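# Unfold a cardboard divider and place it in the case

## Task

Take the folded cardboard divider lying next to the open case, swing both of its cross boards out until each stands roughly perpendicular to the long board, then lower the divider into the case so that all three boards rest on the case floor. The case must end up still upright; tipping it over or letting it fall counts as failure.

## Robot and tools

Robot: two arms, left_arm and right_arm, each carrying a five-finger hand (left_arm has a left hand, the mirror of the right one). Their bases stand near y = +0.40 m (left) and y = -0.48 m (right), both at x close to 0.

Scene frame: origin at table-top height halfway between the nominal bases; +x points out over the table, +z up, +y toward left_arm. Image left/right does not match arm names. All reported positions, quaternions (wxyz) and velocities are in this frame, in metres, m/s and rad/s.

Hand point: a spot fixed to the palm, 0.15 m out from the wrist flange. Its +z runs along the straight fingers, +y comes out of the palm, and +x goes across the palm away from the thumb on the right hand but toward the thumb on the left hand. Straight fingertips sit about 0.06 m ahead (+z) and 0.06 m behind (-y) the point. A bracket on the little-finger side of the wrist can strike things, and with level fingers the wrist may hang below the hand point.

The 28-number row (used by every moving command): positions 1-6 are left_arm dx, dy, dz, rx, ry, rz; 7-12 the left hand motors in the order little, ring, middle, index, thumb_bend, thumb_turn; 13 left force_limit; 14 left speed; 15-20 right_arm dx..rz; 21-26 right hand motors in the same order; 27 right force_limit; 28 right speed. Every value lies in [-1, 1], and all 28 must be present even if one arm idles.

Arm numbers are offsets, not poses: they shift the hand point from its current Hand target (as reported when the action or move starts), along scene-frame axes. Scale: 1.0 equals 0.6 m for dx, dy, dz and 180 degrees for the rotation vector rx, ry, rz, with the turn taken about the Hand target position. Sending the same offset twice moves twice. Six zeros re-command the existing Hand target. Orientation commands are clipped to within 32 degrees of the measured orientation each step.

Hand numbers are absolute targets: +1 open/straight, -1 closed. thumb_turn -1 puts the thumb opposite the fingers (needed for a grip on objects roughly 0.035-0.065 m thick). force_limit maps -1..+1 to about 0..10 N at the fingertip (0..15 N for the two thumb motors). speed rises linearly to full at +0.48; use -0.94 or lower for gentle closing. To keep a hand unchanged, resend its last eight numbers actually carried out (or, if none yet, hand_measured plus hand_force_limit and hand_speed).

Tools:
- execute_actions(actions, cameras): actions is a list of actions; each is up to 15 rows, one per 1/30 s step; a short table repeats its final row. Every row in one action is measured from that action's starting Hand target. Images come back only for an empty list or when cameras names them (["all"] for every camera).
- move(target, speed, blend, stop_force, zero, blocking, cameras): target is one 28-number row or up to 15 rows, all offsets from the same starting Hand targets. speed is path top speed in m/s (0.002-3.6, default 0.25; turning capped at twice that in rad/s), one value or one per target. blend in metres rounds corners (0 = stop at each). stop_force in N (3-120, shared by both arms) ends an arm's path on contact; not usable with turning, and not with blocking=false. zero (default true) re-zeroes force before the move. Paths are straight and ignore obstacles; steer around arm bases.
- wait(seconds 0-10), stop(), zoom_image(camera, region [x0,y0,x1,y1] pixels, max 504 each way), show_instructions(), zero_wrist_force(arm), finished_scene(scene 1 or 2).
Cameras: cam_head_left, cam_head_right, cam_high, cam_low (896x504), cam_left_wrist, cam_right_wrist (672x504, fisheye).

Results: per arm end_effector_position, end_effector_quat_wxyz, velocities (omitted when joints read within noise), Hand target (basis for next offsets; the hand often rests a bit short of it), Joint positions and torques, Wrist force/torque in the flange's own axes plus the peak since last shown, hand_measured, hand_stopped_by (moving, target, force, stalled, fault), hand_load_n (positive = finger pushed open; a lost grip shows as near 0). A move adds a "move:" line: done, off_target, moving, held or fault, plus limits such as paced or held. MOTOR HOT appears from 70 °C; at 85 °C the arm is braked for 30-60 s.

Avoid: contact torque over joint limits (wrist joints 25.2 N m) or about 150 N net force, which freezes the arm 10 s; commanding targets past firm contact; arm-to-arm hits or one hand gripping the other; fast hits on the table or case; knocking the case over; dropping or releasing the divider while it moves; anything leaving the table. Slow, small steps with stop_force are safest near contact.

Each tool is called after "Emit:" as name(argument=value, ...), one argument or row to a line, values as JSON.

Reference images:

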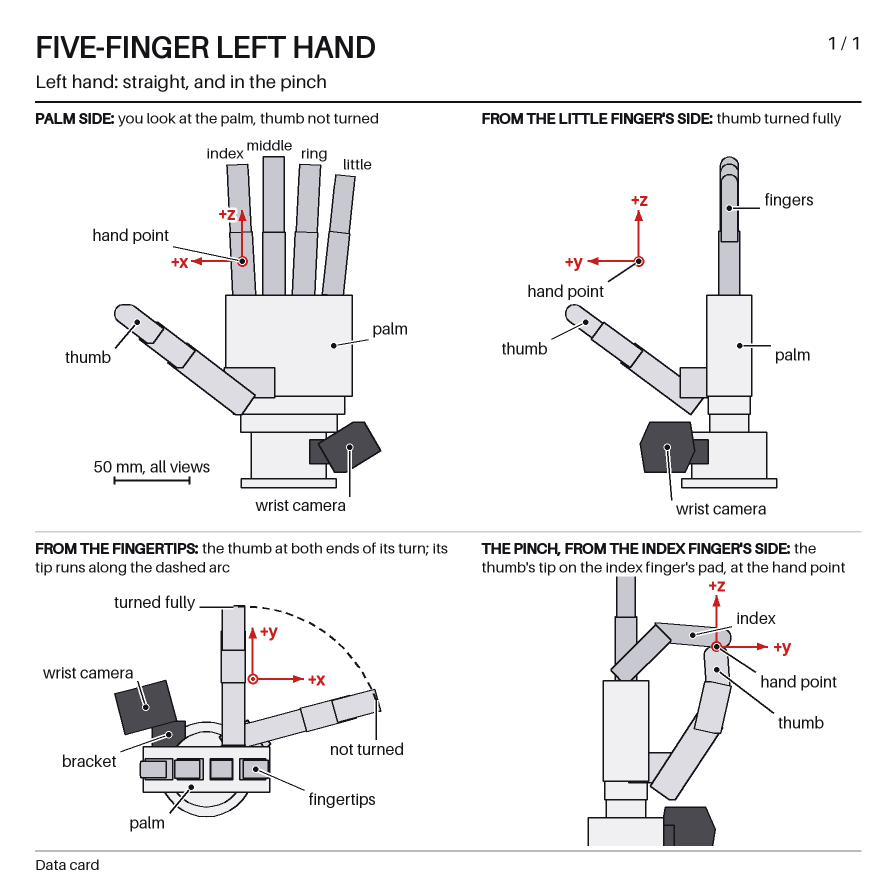

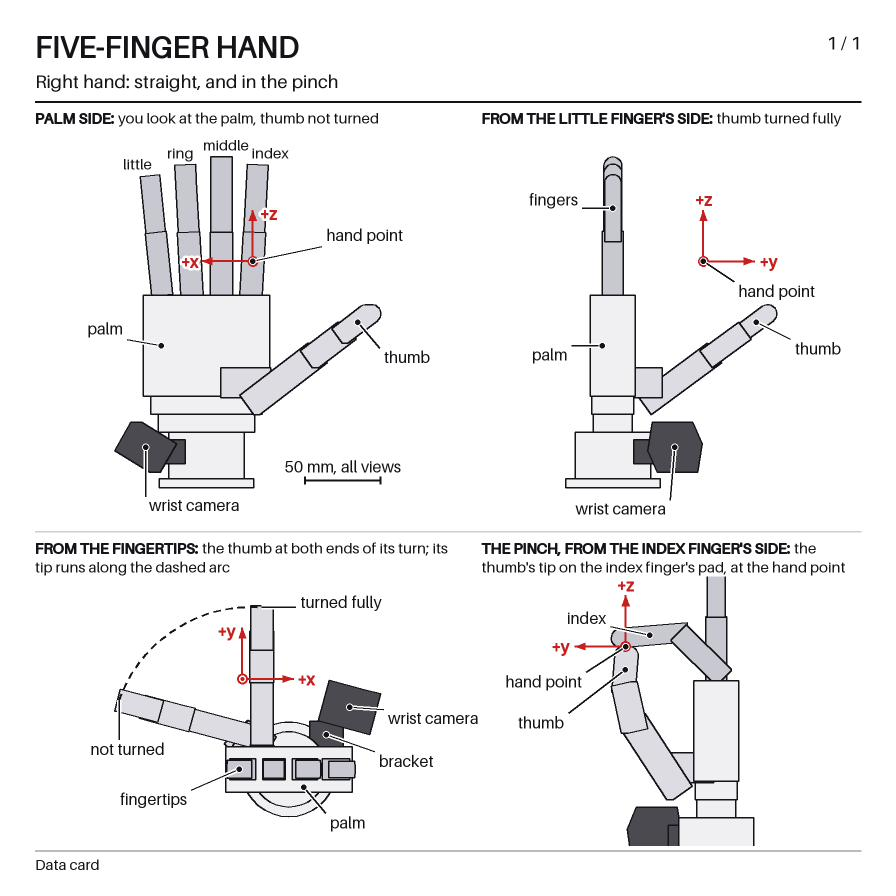

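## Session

Emit:
execute_actions(
  actions=[],
)

Scene clock: 0.00 s.
left_arm: end_effector_position=(+0.3793, +0.8246, +0.2277) hand_measured=(+1.000, +1.000, +1.000, +1.000, +1.000, +1.000) hand_load_n=(+0.0, +0.0, +0.0, +0.0, +0.0, +0.0) hand_stopped_by=(target, target, target, target, target, target) hand_force_limit=0.00 hand_speed=-0.80 end_effector_quat_wxyz=(+0.555, -0.028, +0.831, +0.023) | right_arm: end_effector_position=(+0.4071, +0.1166, +0.3178) hand_measured=(+1.000, +1.000, +1.000, +1.000, +1.000, +1.000) hand_load_n=(+0.0, +0.5, +0.0, +0.0, +0.0, +0.0) hand_stopped_by=(target, target, target, target, target, target) hand_force_limit=0.00 hand_speed=-0.80 end_effector_quat_wxyz=(-0.566, +0.212, +0.695, +0.389)
Joint positions: left_arm=[4.76 -1.83 -1.87 2.269 -0.397 -0.143] | right_arm=[0.373 -0.726 1.259 2.421 0.306 -1.698]
Joint velocities: within noise
Joint torques (N m): no reading
Motor temperatures (°C): left_arm=[30 32 30 38 37 38] | right_arm=[31 32 32 35 40 39]
Wrist force (N): no reading
Wrist torque (N m): no reading
Wrist force, peak (N): no reading
Hand target: left_arm +0.3793, +0.8246, +0.2277; +0.555, -0.028, +0.831, +0.023 | right_arm +0.4071, +0.1166, +0.3178; -0.566, +0.212, +0.695, +0.389

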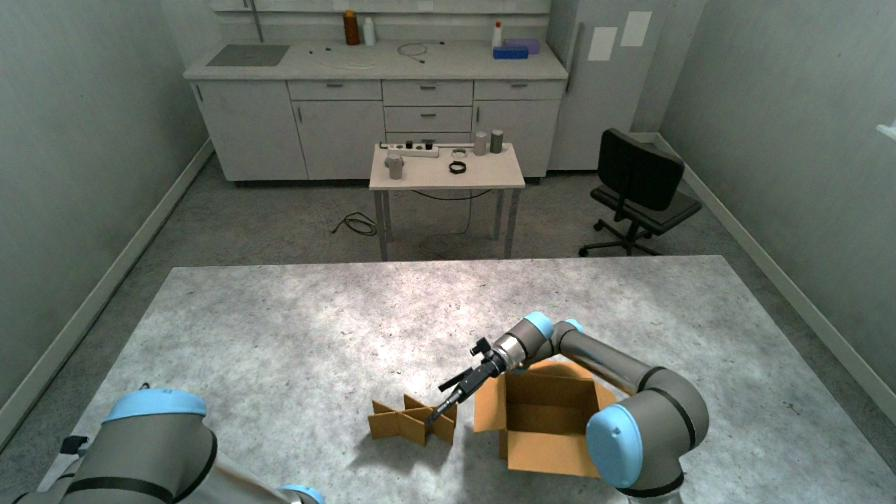

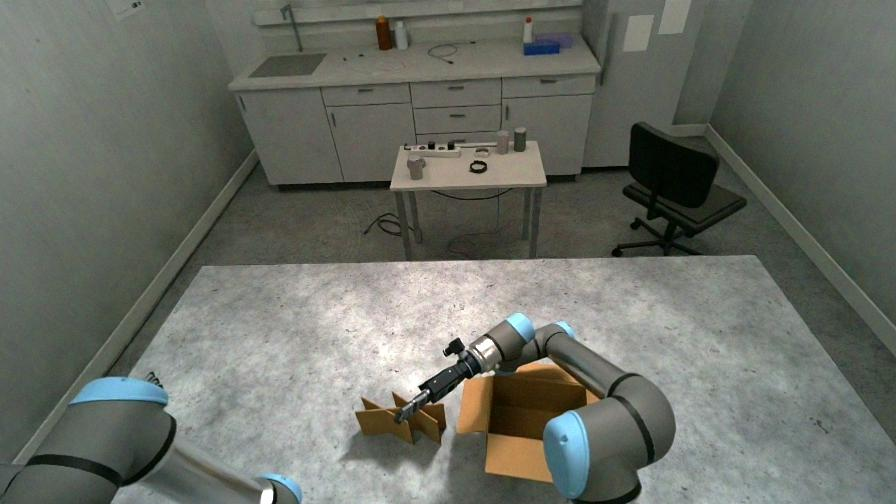

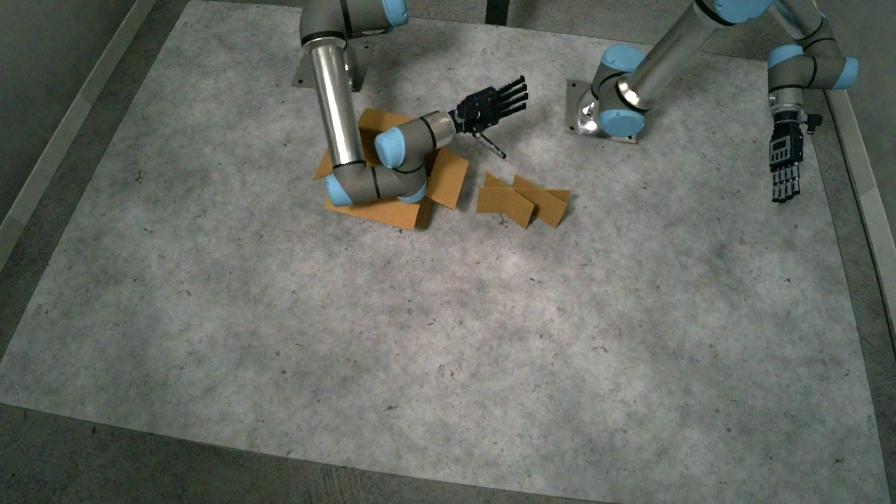

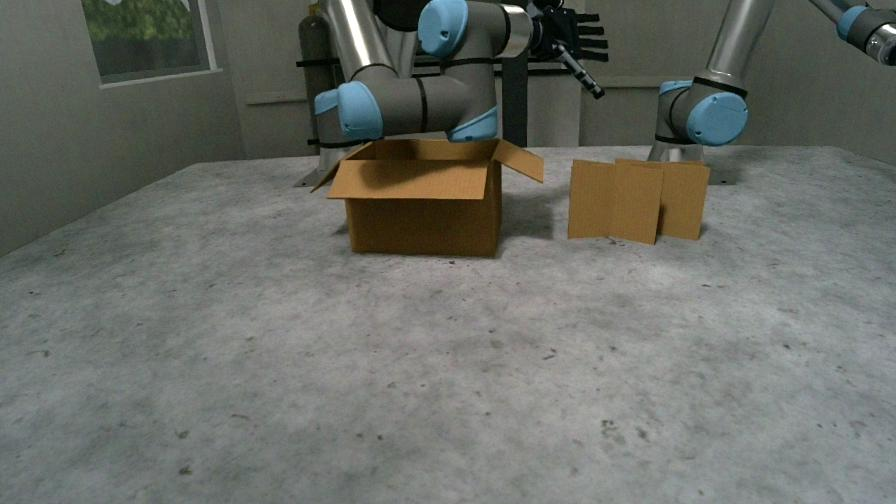

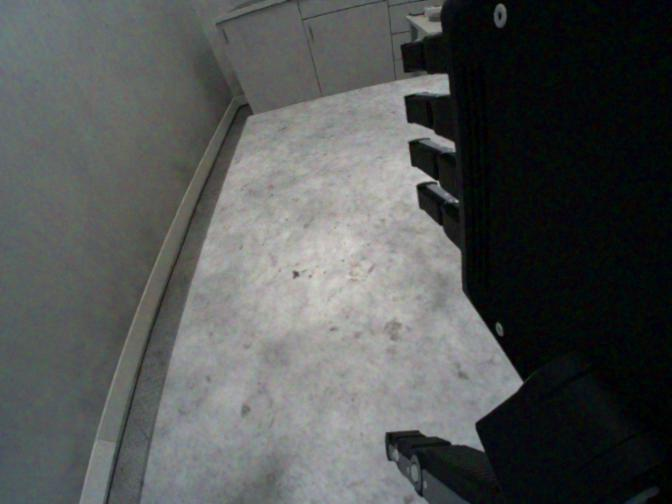

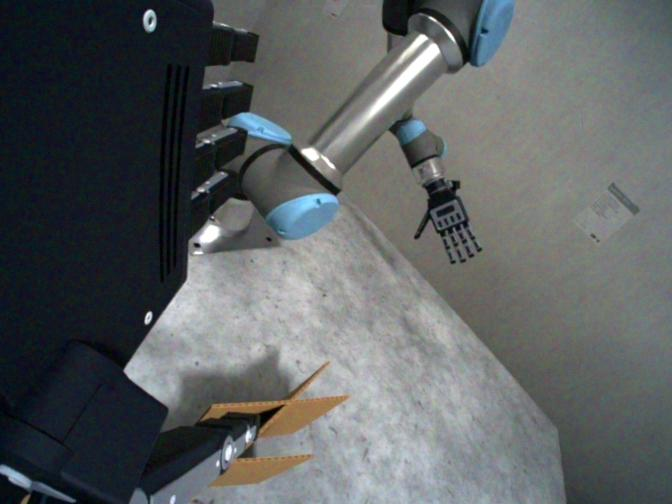

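Emit:
zoom_image(
  camera="cam_high",
  region=[450, 150, 600, 250],
)

Emit:
zoom_image(
  camera="cam_low",
  region=[540, 130, 740, 260],
)

Emit:
zoom_image(
  camera="cam_head_left",
  region=[350, 370, 500, 470],
)

Emit:
zoom_image(
  camera="cam_high",
  region=[290, 90, 490, 240],
)

Emit:
zoom_image(
  camera="cam_right_wrist",
  region=[130, 304, 380, 504],
)

Scaled by 3.360 from the camera's 896x504 image, which has a finer 1280x720 frame.

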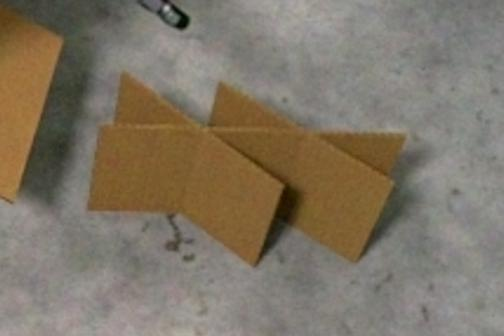

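Scaled by 2.520 from the camera's 896x504 image, which has a finer 1280x720 frame.

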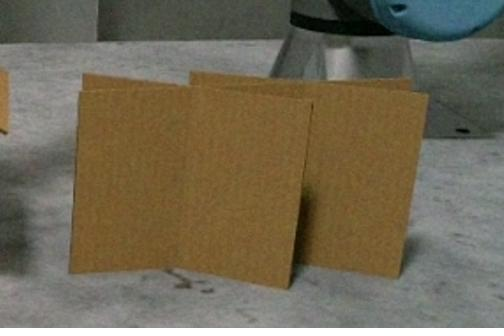

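Scaled by 3.360 from the camera's 896x504 image, which has a finer 1280x720 frame.

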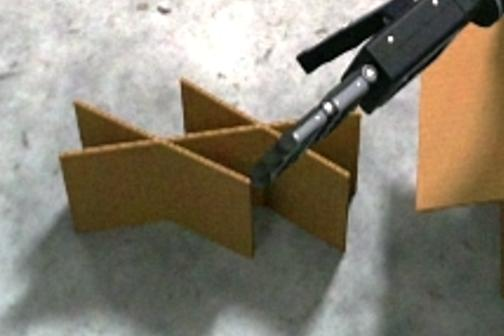

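Scaled by 2.520 from the camera's 896x504 image, which has a finer 1280x720 frame.

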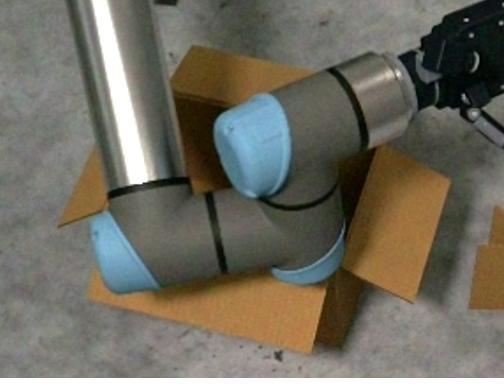

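Scaled by 2.016 from the camera's 672x504 image, which has a finer 960x720 frame.

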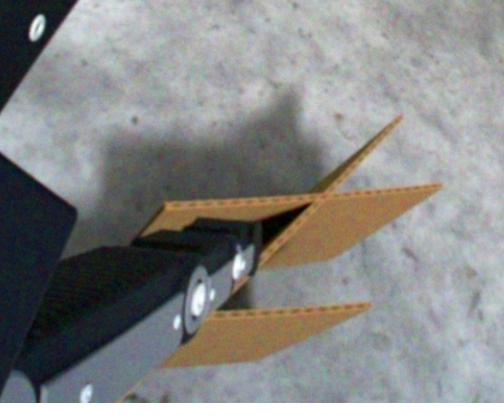

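Emit:
move(
  target=[0,0,0,0,0,0,1,1,1,1,1,1,0,-0.8,0,0,0.2,0,0,0,1,1,1,1,1,1,0,-0.8],
  speed=0.15,
  cameras=["all"],
)

Scene clock: 67.30 s.
left_arm: end_effector_position=(+0.3793, +0.8246, +0.2277) hand_measured=(+1.000, +1.000, +1.000, +1.000, +1.000, +1.000) hand_load_n=(+0.5, +0.0, +0.0, +0.0, +0.0, +0.0) hand_stopped_by=(target, target, target, target, target, target) hand_force_limit=0.00 hand_speed=-0.80 end_effector_quat_wxyz=(+0.555, -0.028, +0.831, +0.023) | right_arm: end_effector_position=(+0.4072, +0.1166, +0.4378) hand_measured=(+1.000, +1.000, +1.000, +1.000, +1.000, +1.000) hand_load_n=(+0.0, +0.0, +0.0, +0.0, +0.0, +0.0) hand_stopped_by=(target, target, target, target, target, target) hand_force_limit=0.00 hand_speed=-0.80 end_effector_quat_wxyz=(-0.566, +0.212, +0.695, +0.389)
Joint positions: left_arm=[4.76 -1.83 -1.87 2.269 -0.397 -0.143] | right_arm=[0.373 -0.848 1.149 2.653 0.306 -1.698]
Joint torques (N m): left_arm=[0.87 27.63 13.8 -2.33 1.16 -0.17] | right_arm=[0.68 -48.37 -7.81 1.05 2 -0.27]
Wrist force (N): left_arm=[0.0 0.0 -0.1] | right_arm=[0.4 -0.3 0.3]
Wrist torque (N m): left_arm=[0.00 0.00 0.01] | right_arm=[-0.09 -0.08 0.09]
Wrist force, peak (N): left_arm=[-0.2 -0.2 0.3] | right_arm=[1.5 0.2 0.2]
Hand target: left_arm +0.3793, +0.8246, +0.2277; +0.555, -0.028, +0.831, +0.023 | right_arm +0.4071, +0.1166, +0.4378; -0.566, +0.212, +0.695, +0.389
Off the commanded pose: left_arm 0.000 m, 0 deg | right_arm 0.000 m, 0 deg.
move: done

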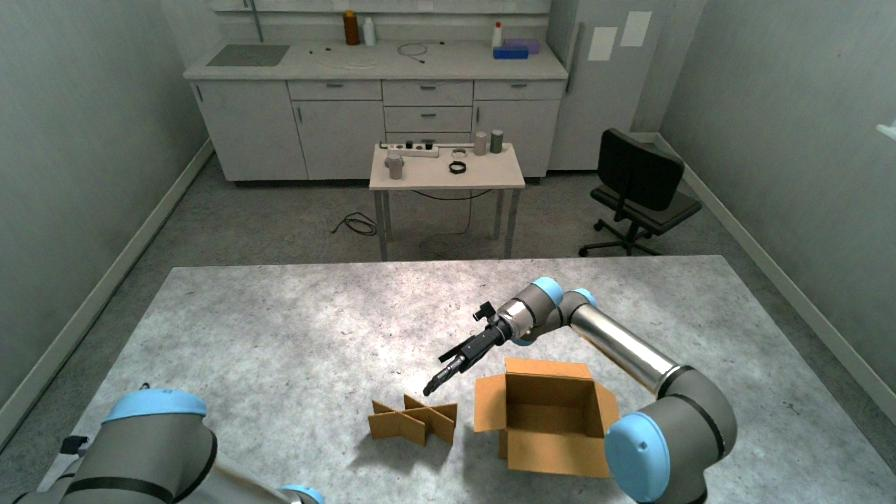

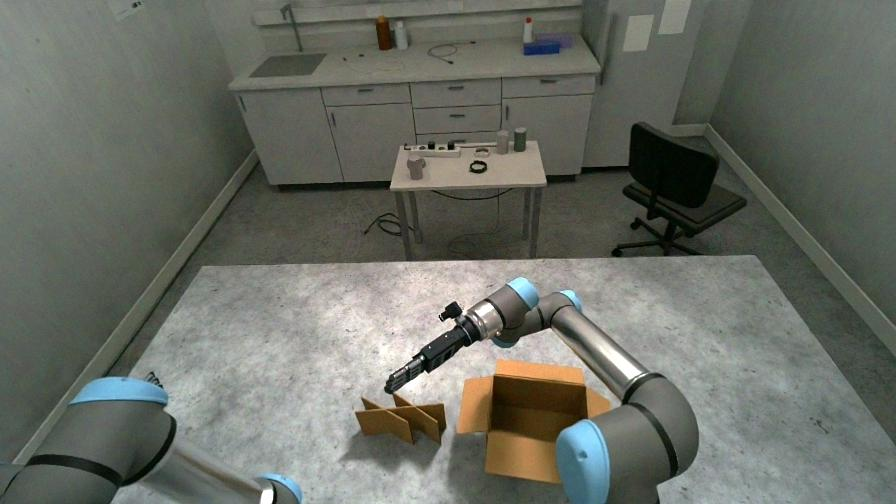

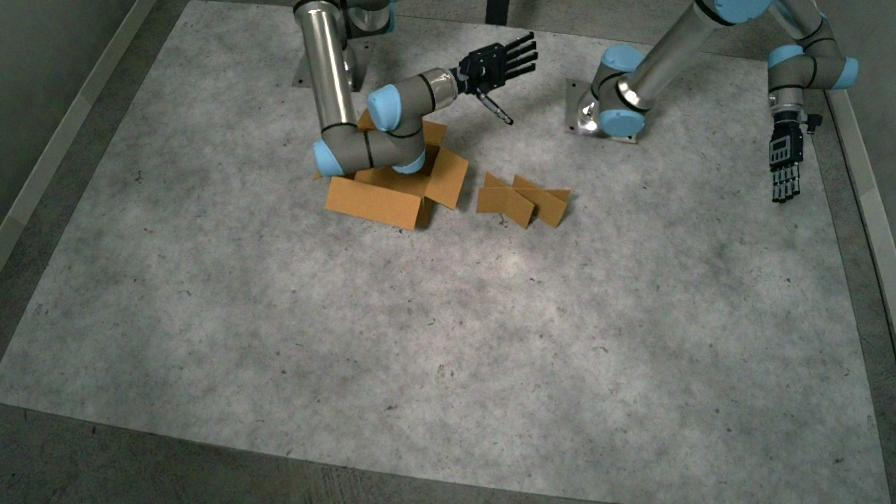

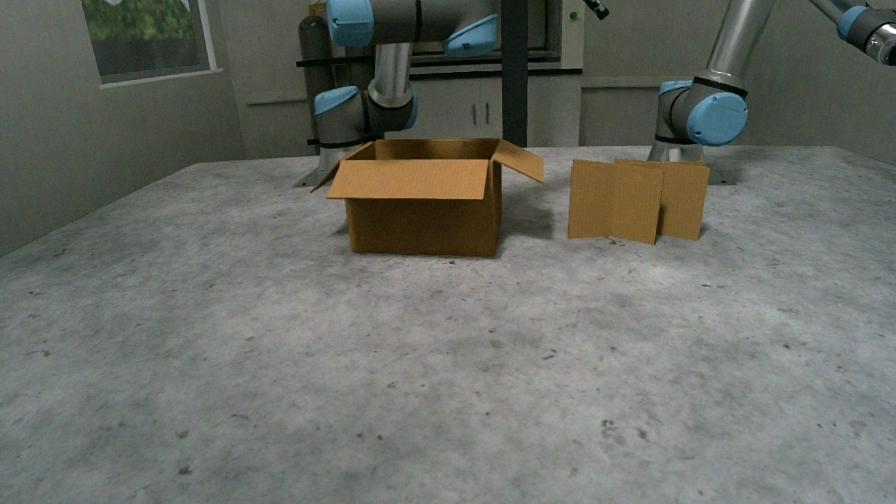

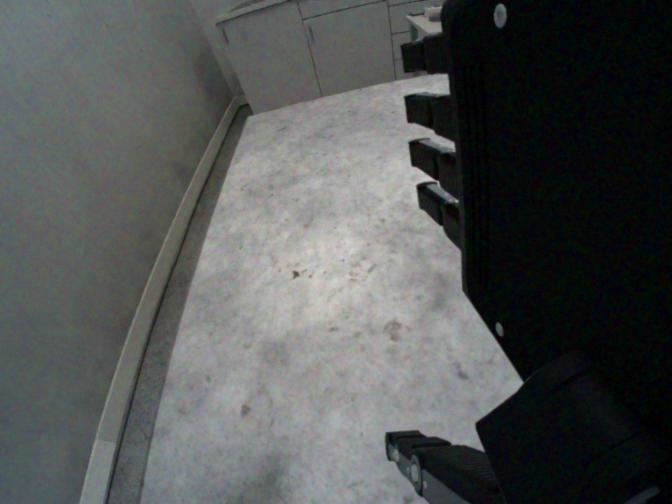

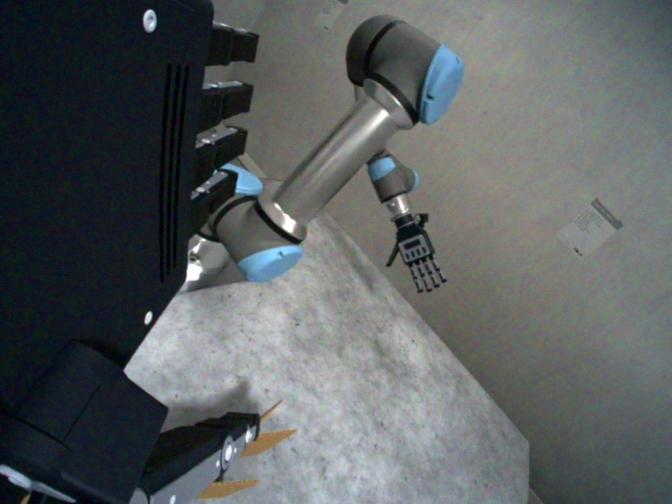

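Emit:
move(
  target=[0,0,0,0,0,0,1,1,1,1,1,1,0,-0.8,-0.045,-0.161,-0.03,-0.2337,-0.3948,0.0587,1,1,1,1,1,1,0,-0.8],
  speed=0.25,
  cameras=["cam_high","cam_low","cam_right_wrist","cam_head_left"],
)

Scene clock: 146.00 s.
left_arm: end_effector_position=(+0.3793, +0.8246, +0.2277) hand_measured=(+1.000, +1.000, +1.000, +1.000, +1.000, +1.000) hand_load_n=(+0.0, +0.0, +0.0, +0.0, +0.0, +0.0) hand_stopped_by=(target, target, target, target, target, target) hand_force_limit=0.00 hand_speed=-0.80 end_effector_quat_wxyz=(+0.555, -0.028, +0.831, +0.023) | right_arm: end_effector_position=(+0.3800, +0.0201, +0.4197) hand_measured=(+1.000, +1.000, +1.000, +1.000, +1.000, +1.000) hand_load_n=(+0.0, +0.0, +0.0, +0.0, +0.0, +0.0) hand_stopped_by=(target, target, target, target, target, target) hand_force_limit=0.00 hand_speed=-0.80 end_effector_quat_wxyz=(+0.009, +0.069, +0.989, +0.130)
Joint positions: left_arm=[4.76 -1.83 -1.87 2.269 -0.397 -0.143] | right_arm=[0.546 -0.947 0.541 1.809 1.369 -0.869]
Joint torques (N m): left_arm=[0.29 27.83 14.81 -2.41 1.17 0.04] | right_arm=[-4.72 -40.88 -35.75 2.36 -0.06 2.1]
Wrist force (N): left_arm=[0.0 0.0 0.3] | right_arm=[0.0 0.0 1.0]
Wrist torque (N m): left_arm=[-0.02 0.01 0.01] | right_arm=[-0.09 -0.08 -0.24]
Wrist force, peak (N): left_arm=[-0.2 -0.2 0.3] | right_arm=[-0.7 -0.1 1.2]
Hand target: left_arm +0.3793, +0.8246, +0.2277; +0.555, -0.028, +0.831, +0.023 | right_arm +0.3801, +0.0200, +0.4198; +0.009, +0.069, +0.989, +0.130
Off the commanded pose: left_arm 0.000 m, 0 deg | right_arm 0.000 m, 0 deg.
move: done
Images, in order (width x height): cam_head_left 896x504, cam_high 896x504, cam_low 896x504, cam_right_wrist 672x504.

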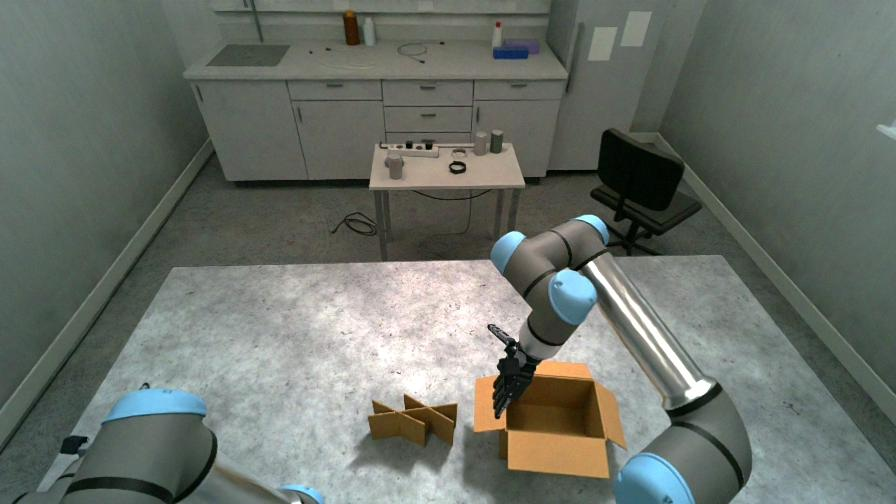

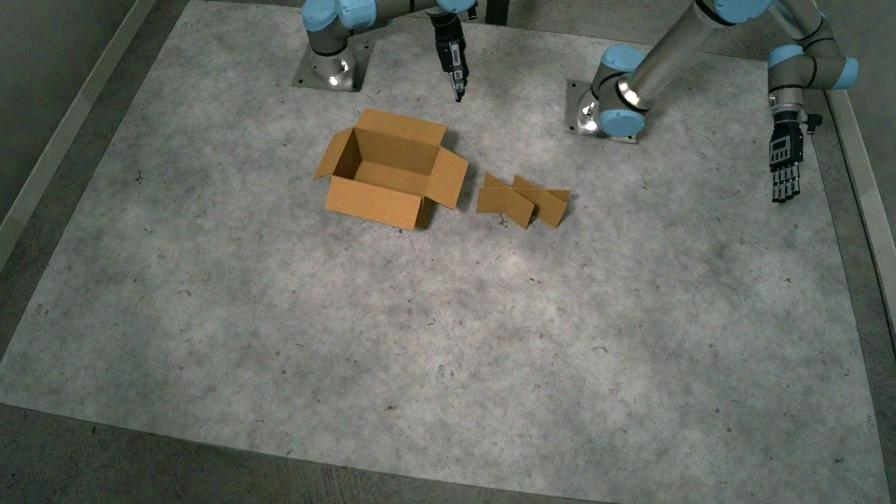

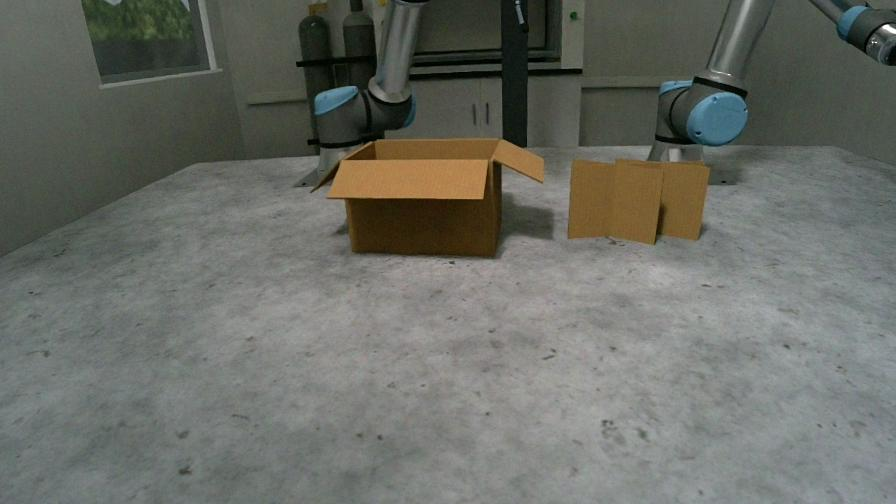

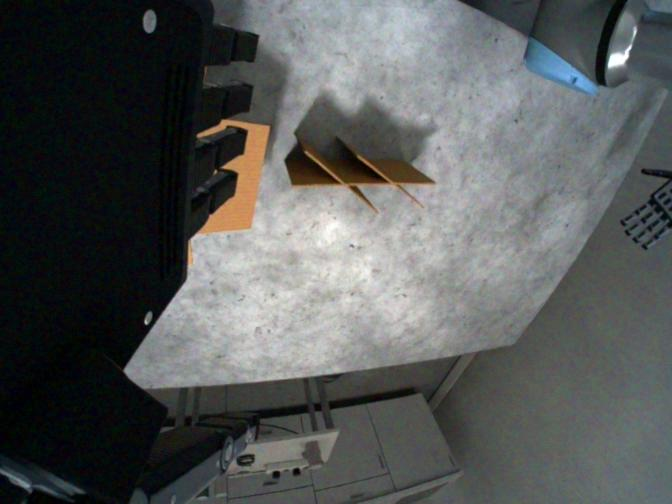

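Emit:
zoom_image(
  camera="cam_right_wrist",
  region=[270, 110, 450, 230],
)

Scaled by 2.800 from the camera's 672x504 image, which has a finer 960x720 frame.

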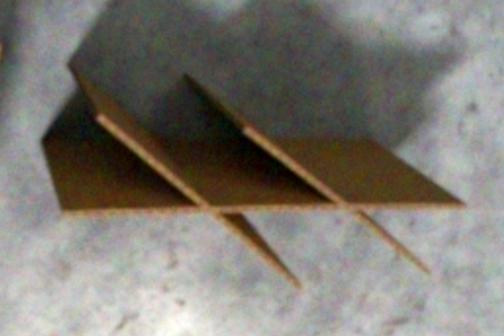

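Emit:
move(
  target=[0.0345,-0.6243,0.2538,-0.4525,-0.004,0.2255,1,1,1,1,1,1,0,-0.8,0,0,-0.10,0,0,0,1,1,1,1,1,1,0,-0.8],
  speed=0.25,
  cameras=["cam_high","cam_low","cam_left_wrist","cam_right_wrist","cam_head_left"],
)

Emit:
zoom_image(
  camera="cam_right_wrist",
  region=[270, 60, 490, 230],
)

Scene clock: 184.63 s.
left_arm: end_effector_position=(+0.4001, +0.4501, +0.3800) hand_measured=(+1.000, +1.000, +1.000, +1.000, +1.000, +1.000) hand_load_n=(+0.0, +0.0, +0.0, +0.0, +0.0, +0.0) hand_stopped_by=(target, target, target, target, target, target) hand_force_limit=0.00 hand_speed=-0.80 end_effector_quat_wxyz=(-0.368, +0.638, -0.586, +0.338) | right_arm: end_effector_position=(+0.3801, +0.0200, +0.3598) hand_measured=(+1.000, +1.000, +1.000, +1.000, +1.000, +1.000) hand_load_n=(+0.0, +0.0, +0.0, +0.0, +0.0, +0.0) hand_stopped_by=(target, target, target, target, target, target) hand_force_limit=0.00 hand_speed=-0.80 end_effector_quat_wxyz=(+0.009, +0.069, +0.989, +0.130)
Joint positions: left_arm=[4.322 -1.131 -1.82 2.077 -0.712 -2.407] | right_arm=[0.546 -1.015 0.812 1.606 1.369 -0.869]
Joint torques (N m): left_arm=[7.8 -11.68 7.35 -3.01 3 -0.24] | right_arm=[-2.11 -40.96 -37.52 3.12 -1.81 -1.24]
Wrist force (N): left_arm=[0.9 -1.0 -0.5] | right_arm=[0.1 0.0 0.9]
Wrist torque (N m): left_arm=[-0.08 -0.18 0.18] | right_arm=[-0.07 -0.08 -0.23]
Wrist force, peak (N): left_arm=[1.4 -1.5 -0.8] | right_arm=[-0.2 -0.2 1.3]
Hand target: left_arm +0.4000, +0.4500, +0.3800; -0.368, +0.638, -0.585, +0.338 | right_arm +0.3801, +0.0200, +0.3598; +0.009, +0.069, +0.989, +0.130
Off the commanded pose: left_arm 0.000 m, 0 deg | right_arm 0.000 m, 0 deg.
move: done
Images, in order (width x height): cam_head_left 896x504, cam_high 896x504, cam_low 896x504, cam_left_wrist 672x504, cam_right_wrist 672x504.

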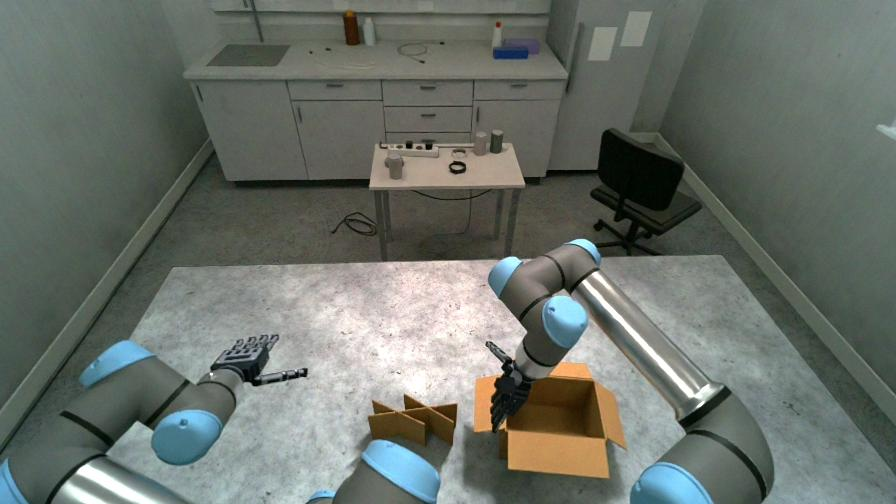

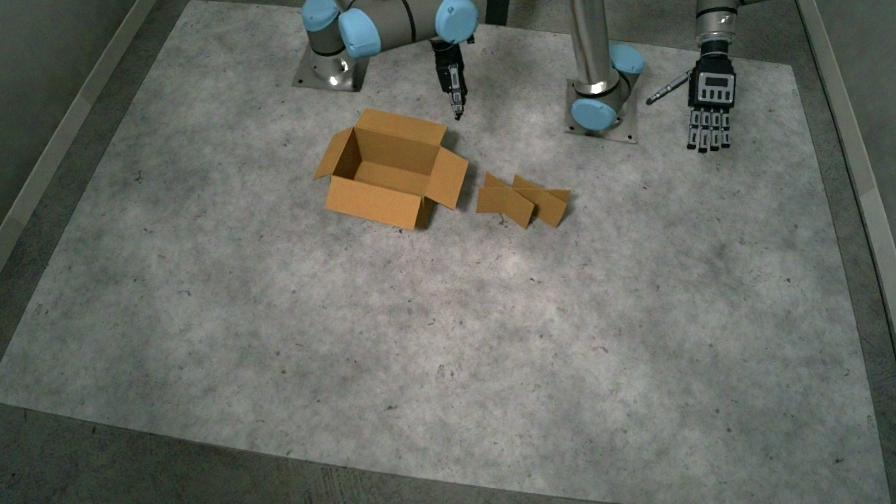

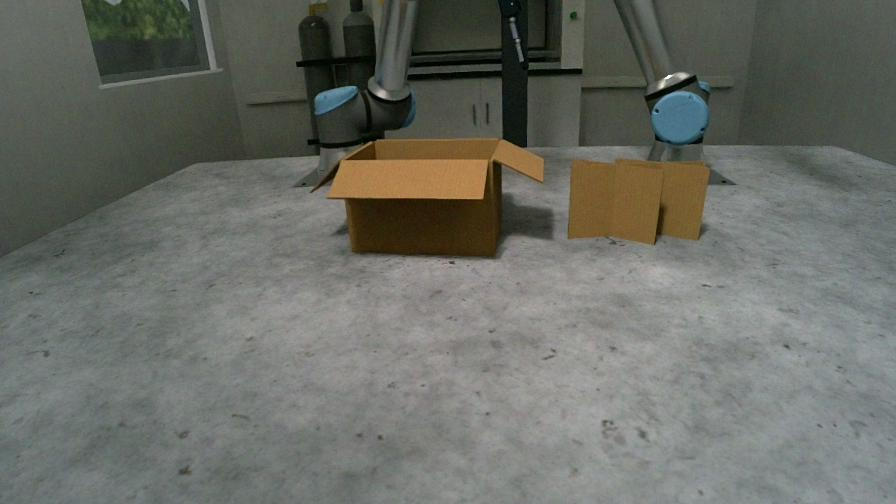

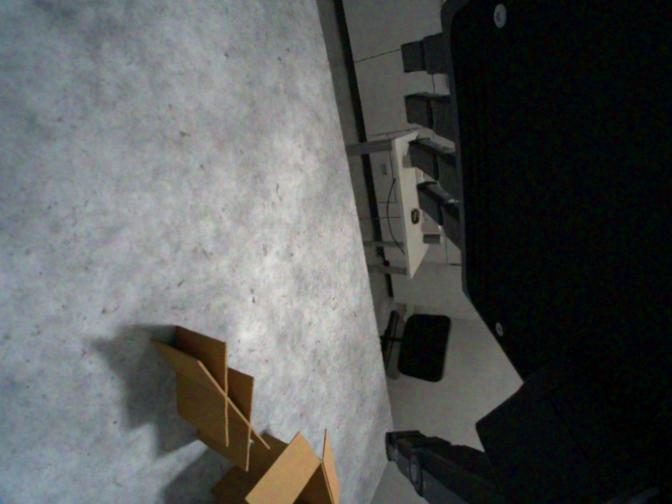

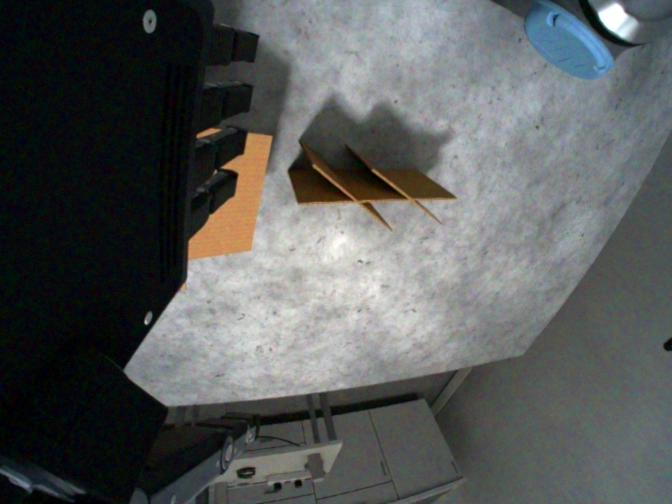

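Scaled by 2.291 from the camera's 672x504 image, which has a finer 960x720 frame.

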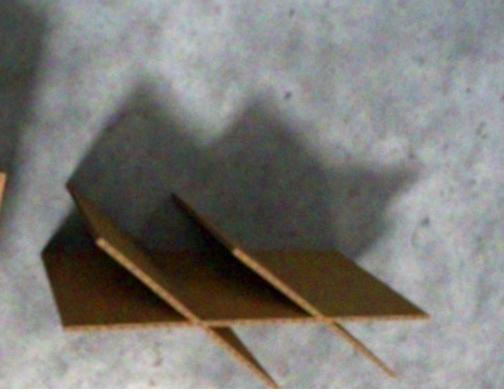

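Emit:
zoom_image(
  camera="cam_left_wrist",
  region=[140, 310, 360, 504],
)

Scaled by 2.291 from the camera's 672x504 image, which has a finer 960x720 frame.

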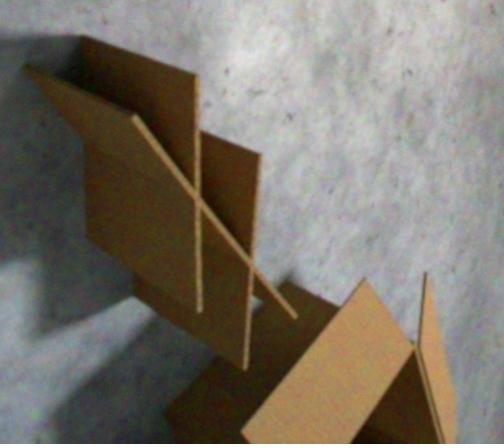

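Emit:
move(
  target=[0.0158,-0.2992,-0.2333,0,0,0,-1,0,0,0,0.45,-1,0,-0.3,0,0,0,0,0,0,1,1,1,1,1,1,0,-0.8],
  speed=0.15,
  cameras=["cam_high","cam_low","cam_left_wrist","cam_right_wrist","cam_head_left"],
)

Scene clock: 298.53 s.
left_arm: end_effector_position=(+0.4095, +0.2705, +0.2399) hand_measured=(-1.000, +0.000, +0.000, +0.000, +0.450, -1.000) hand_load_n=(+0.0, +0.0, +0.0, +0.0, +0.0, +0.0) hand_stopped_by=(target, target, target, target, target, target) hand_force_limit=0.00 hand_speed=-0.30 end_effector_quat_wxyz=(-0.368, +0.638, -0.585, +0.338) | right_arm: end_effector_position=(+0.3801, +0.0200, +0.3598) hand_measured=(+1.000, +1.000, +1.000, +1.000, +1.000, +1.000) hand_load_n=(+0.0, +0.0, +0.0, +0.0, +0.0, +0.0) hand_stopped_by=(target, target, target, target, target, target) hand_force_limit=0.00 hand_speed=-0.80 end_effector_quat_wxyz=(+0.009, +0.069, +0.989, +0.130)
Joint positions: left_arm=[3.261 -1.166 -2.102 2.744 -1.567 -3.14] | right_arm=[0.546 -1.015 0.812 1.606 1.369 -0.869]
Joint torques (N m): left_arm=[-8.72 13.25 25.16 0.41 -0.54 1.34] | right_arm=[-7.8 -34.87 -35.72 3.09 -1.33 -0.2]
Wrist force (N): left_arm=[0.6 -0.6 -0.4] | right_arm=[-0.3 0.1 0.9]
Wrist torque (N m): left_arm=[0.04 -0.11 0.09] | right_arm=[-0.07 -0.04 -0.25]
Wrist force, peak (N): left_arm=[-0.1 -2.2 -0.8] | right_arm=[-0.2 0.1 1.3]
Hand target: left_arm +0.4095, +0.2705, +0.2400; -0.368, +0.638, -0.585, +0.338 | right_arm +0.3801, +0.0200, +0.3598; +0.009, +0.069, +0.989, +0.130
Off the commanded pose: left_arm 0.000 m, 0 deg | right_arm 0.000 m, 0 deg.
move: done
Images, in order (width x height): cam_head_left 896x504, cam_high 896x504, cam_low 896x504, cam_left_wrist 672x504, cam_right_wrist 672x504.

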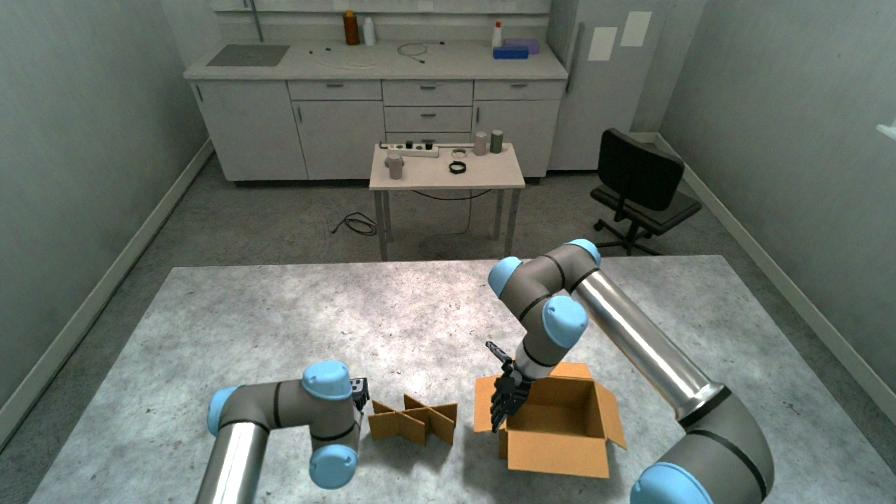

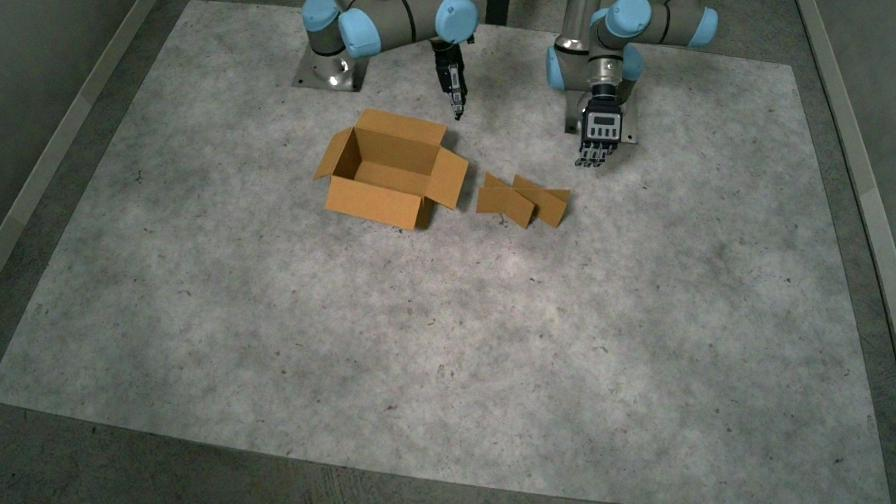

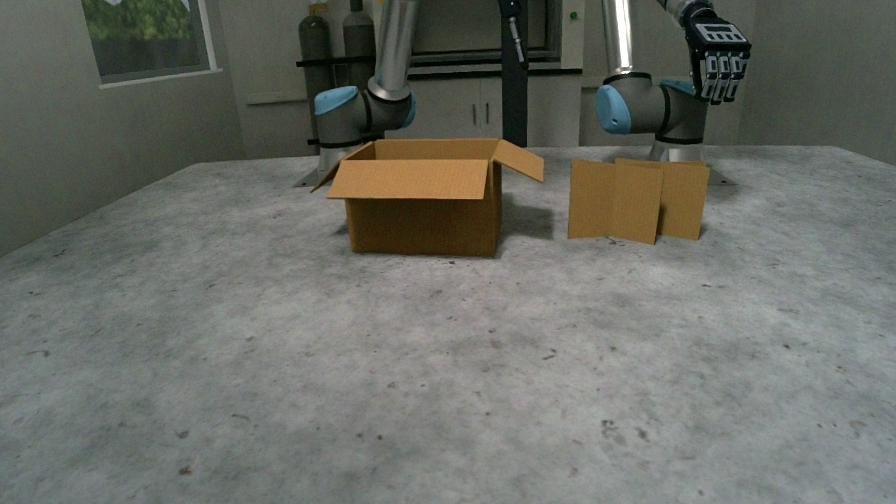

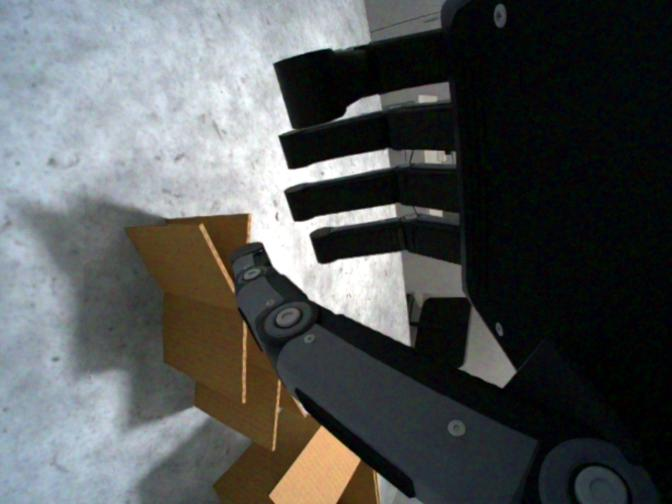

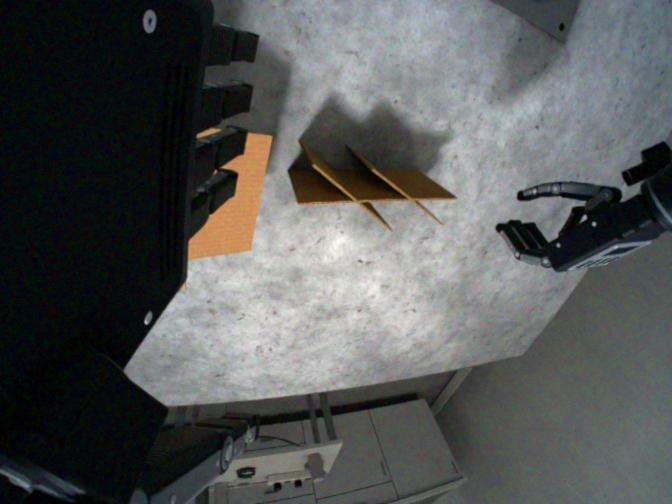

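Emit:
zoom_image(
  camera="cam_left_wrist",
  region=[100, 180, 340, 480],
)

Emit:
zoom_image(
  camera="cam_high",
  region=[460, 100, 640, 240],
)

Scaled by 1.680 from the camera's 672x504 image, which has a finer 960x720 frame.

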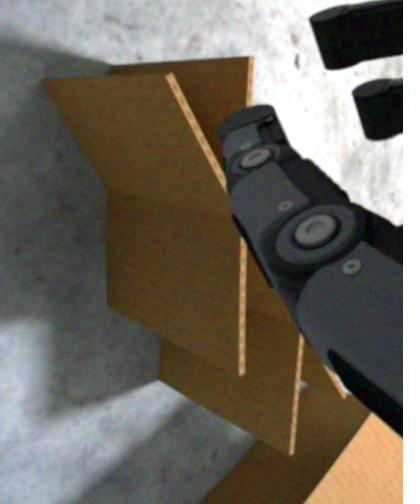

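Scaled by 2.800 from the camera's 896x504 image, which has a finer 1280x720 frame.

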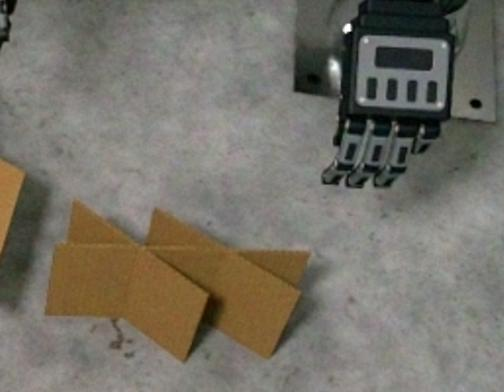

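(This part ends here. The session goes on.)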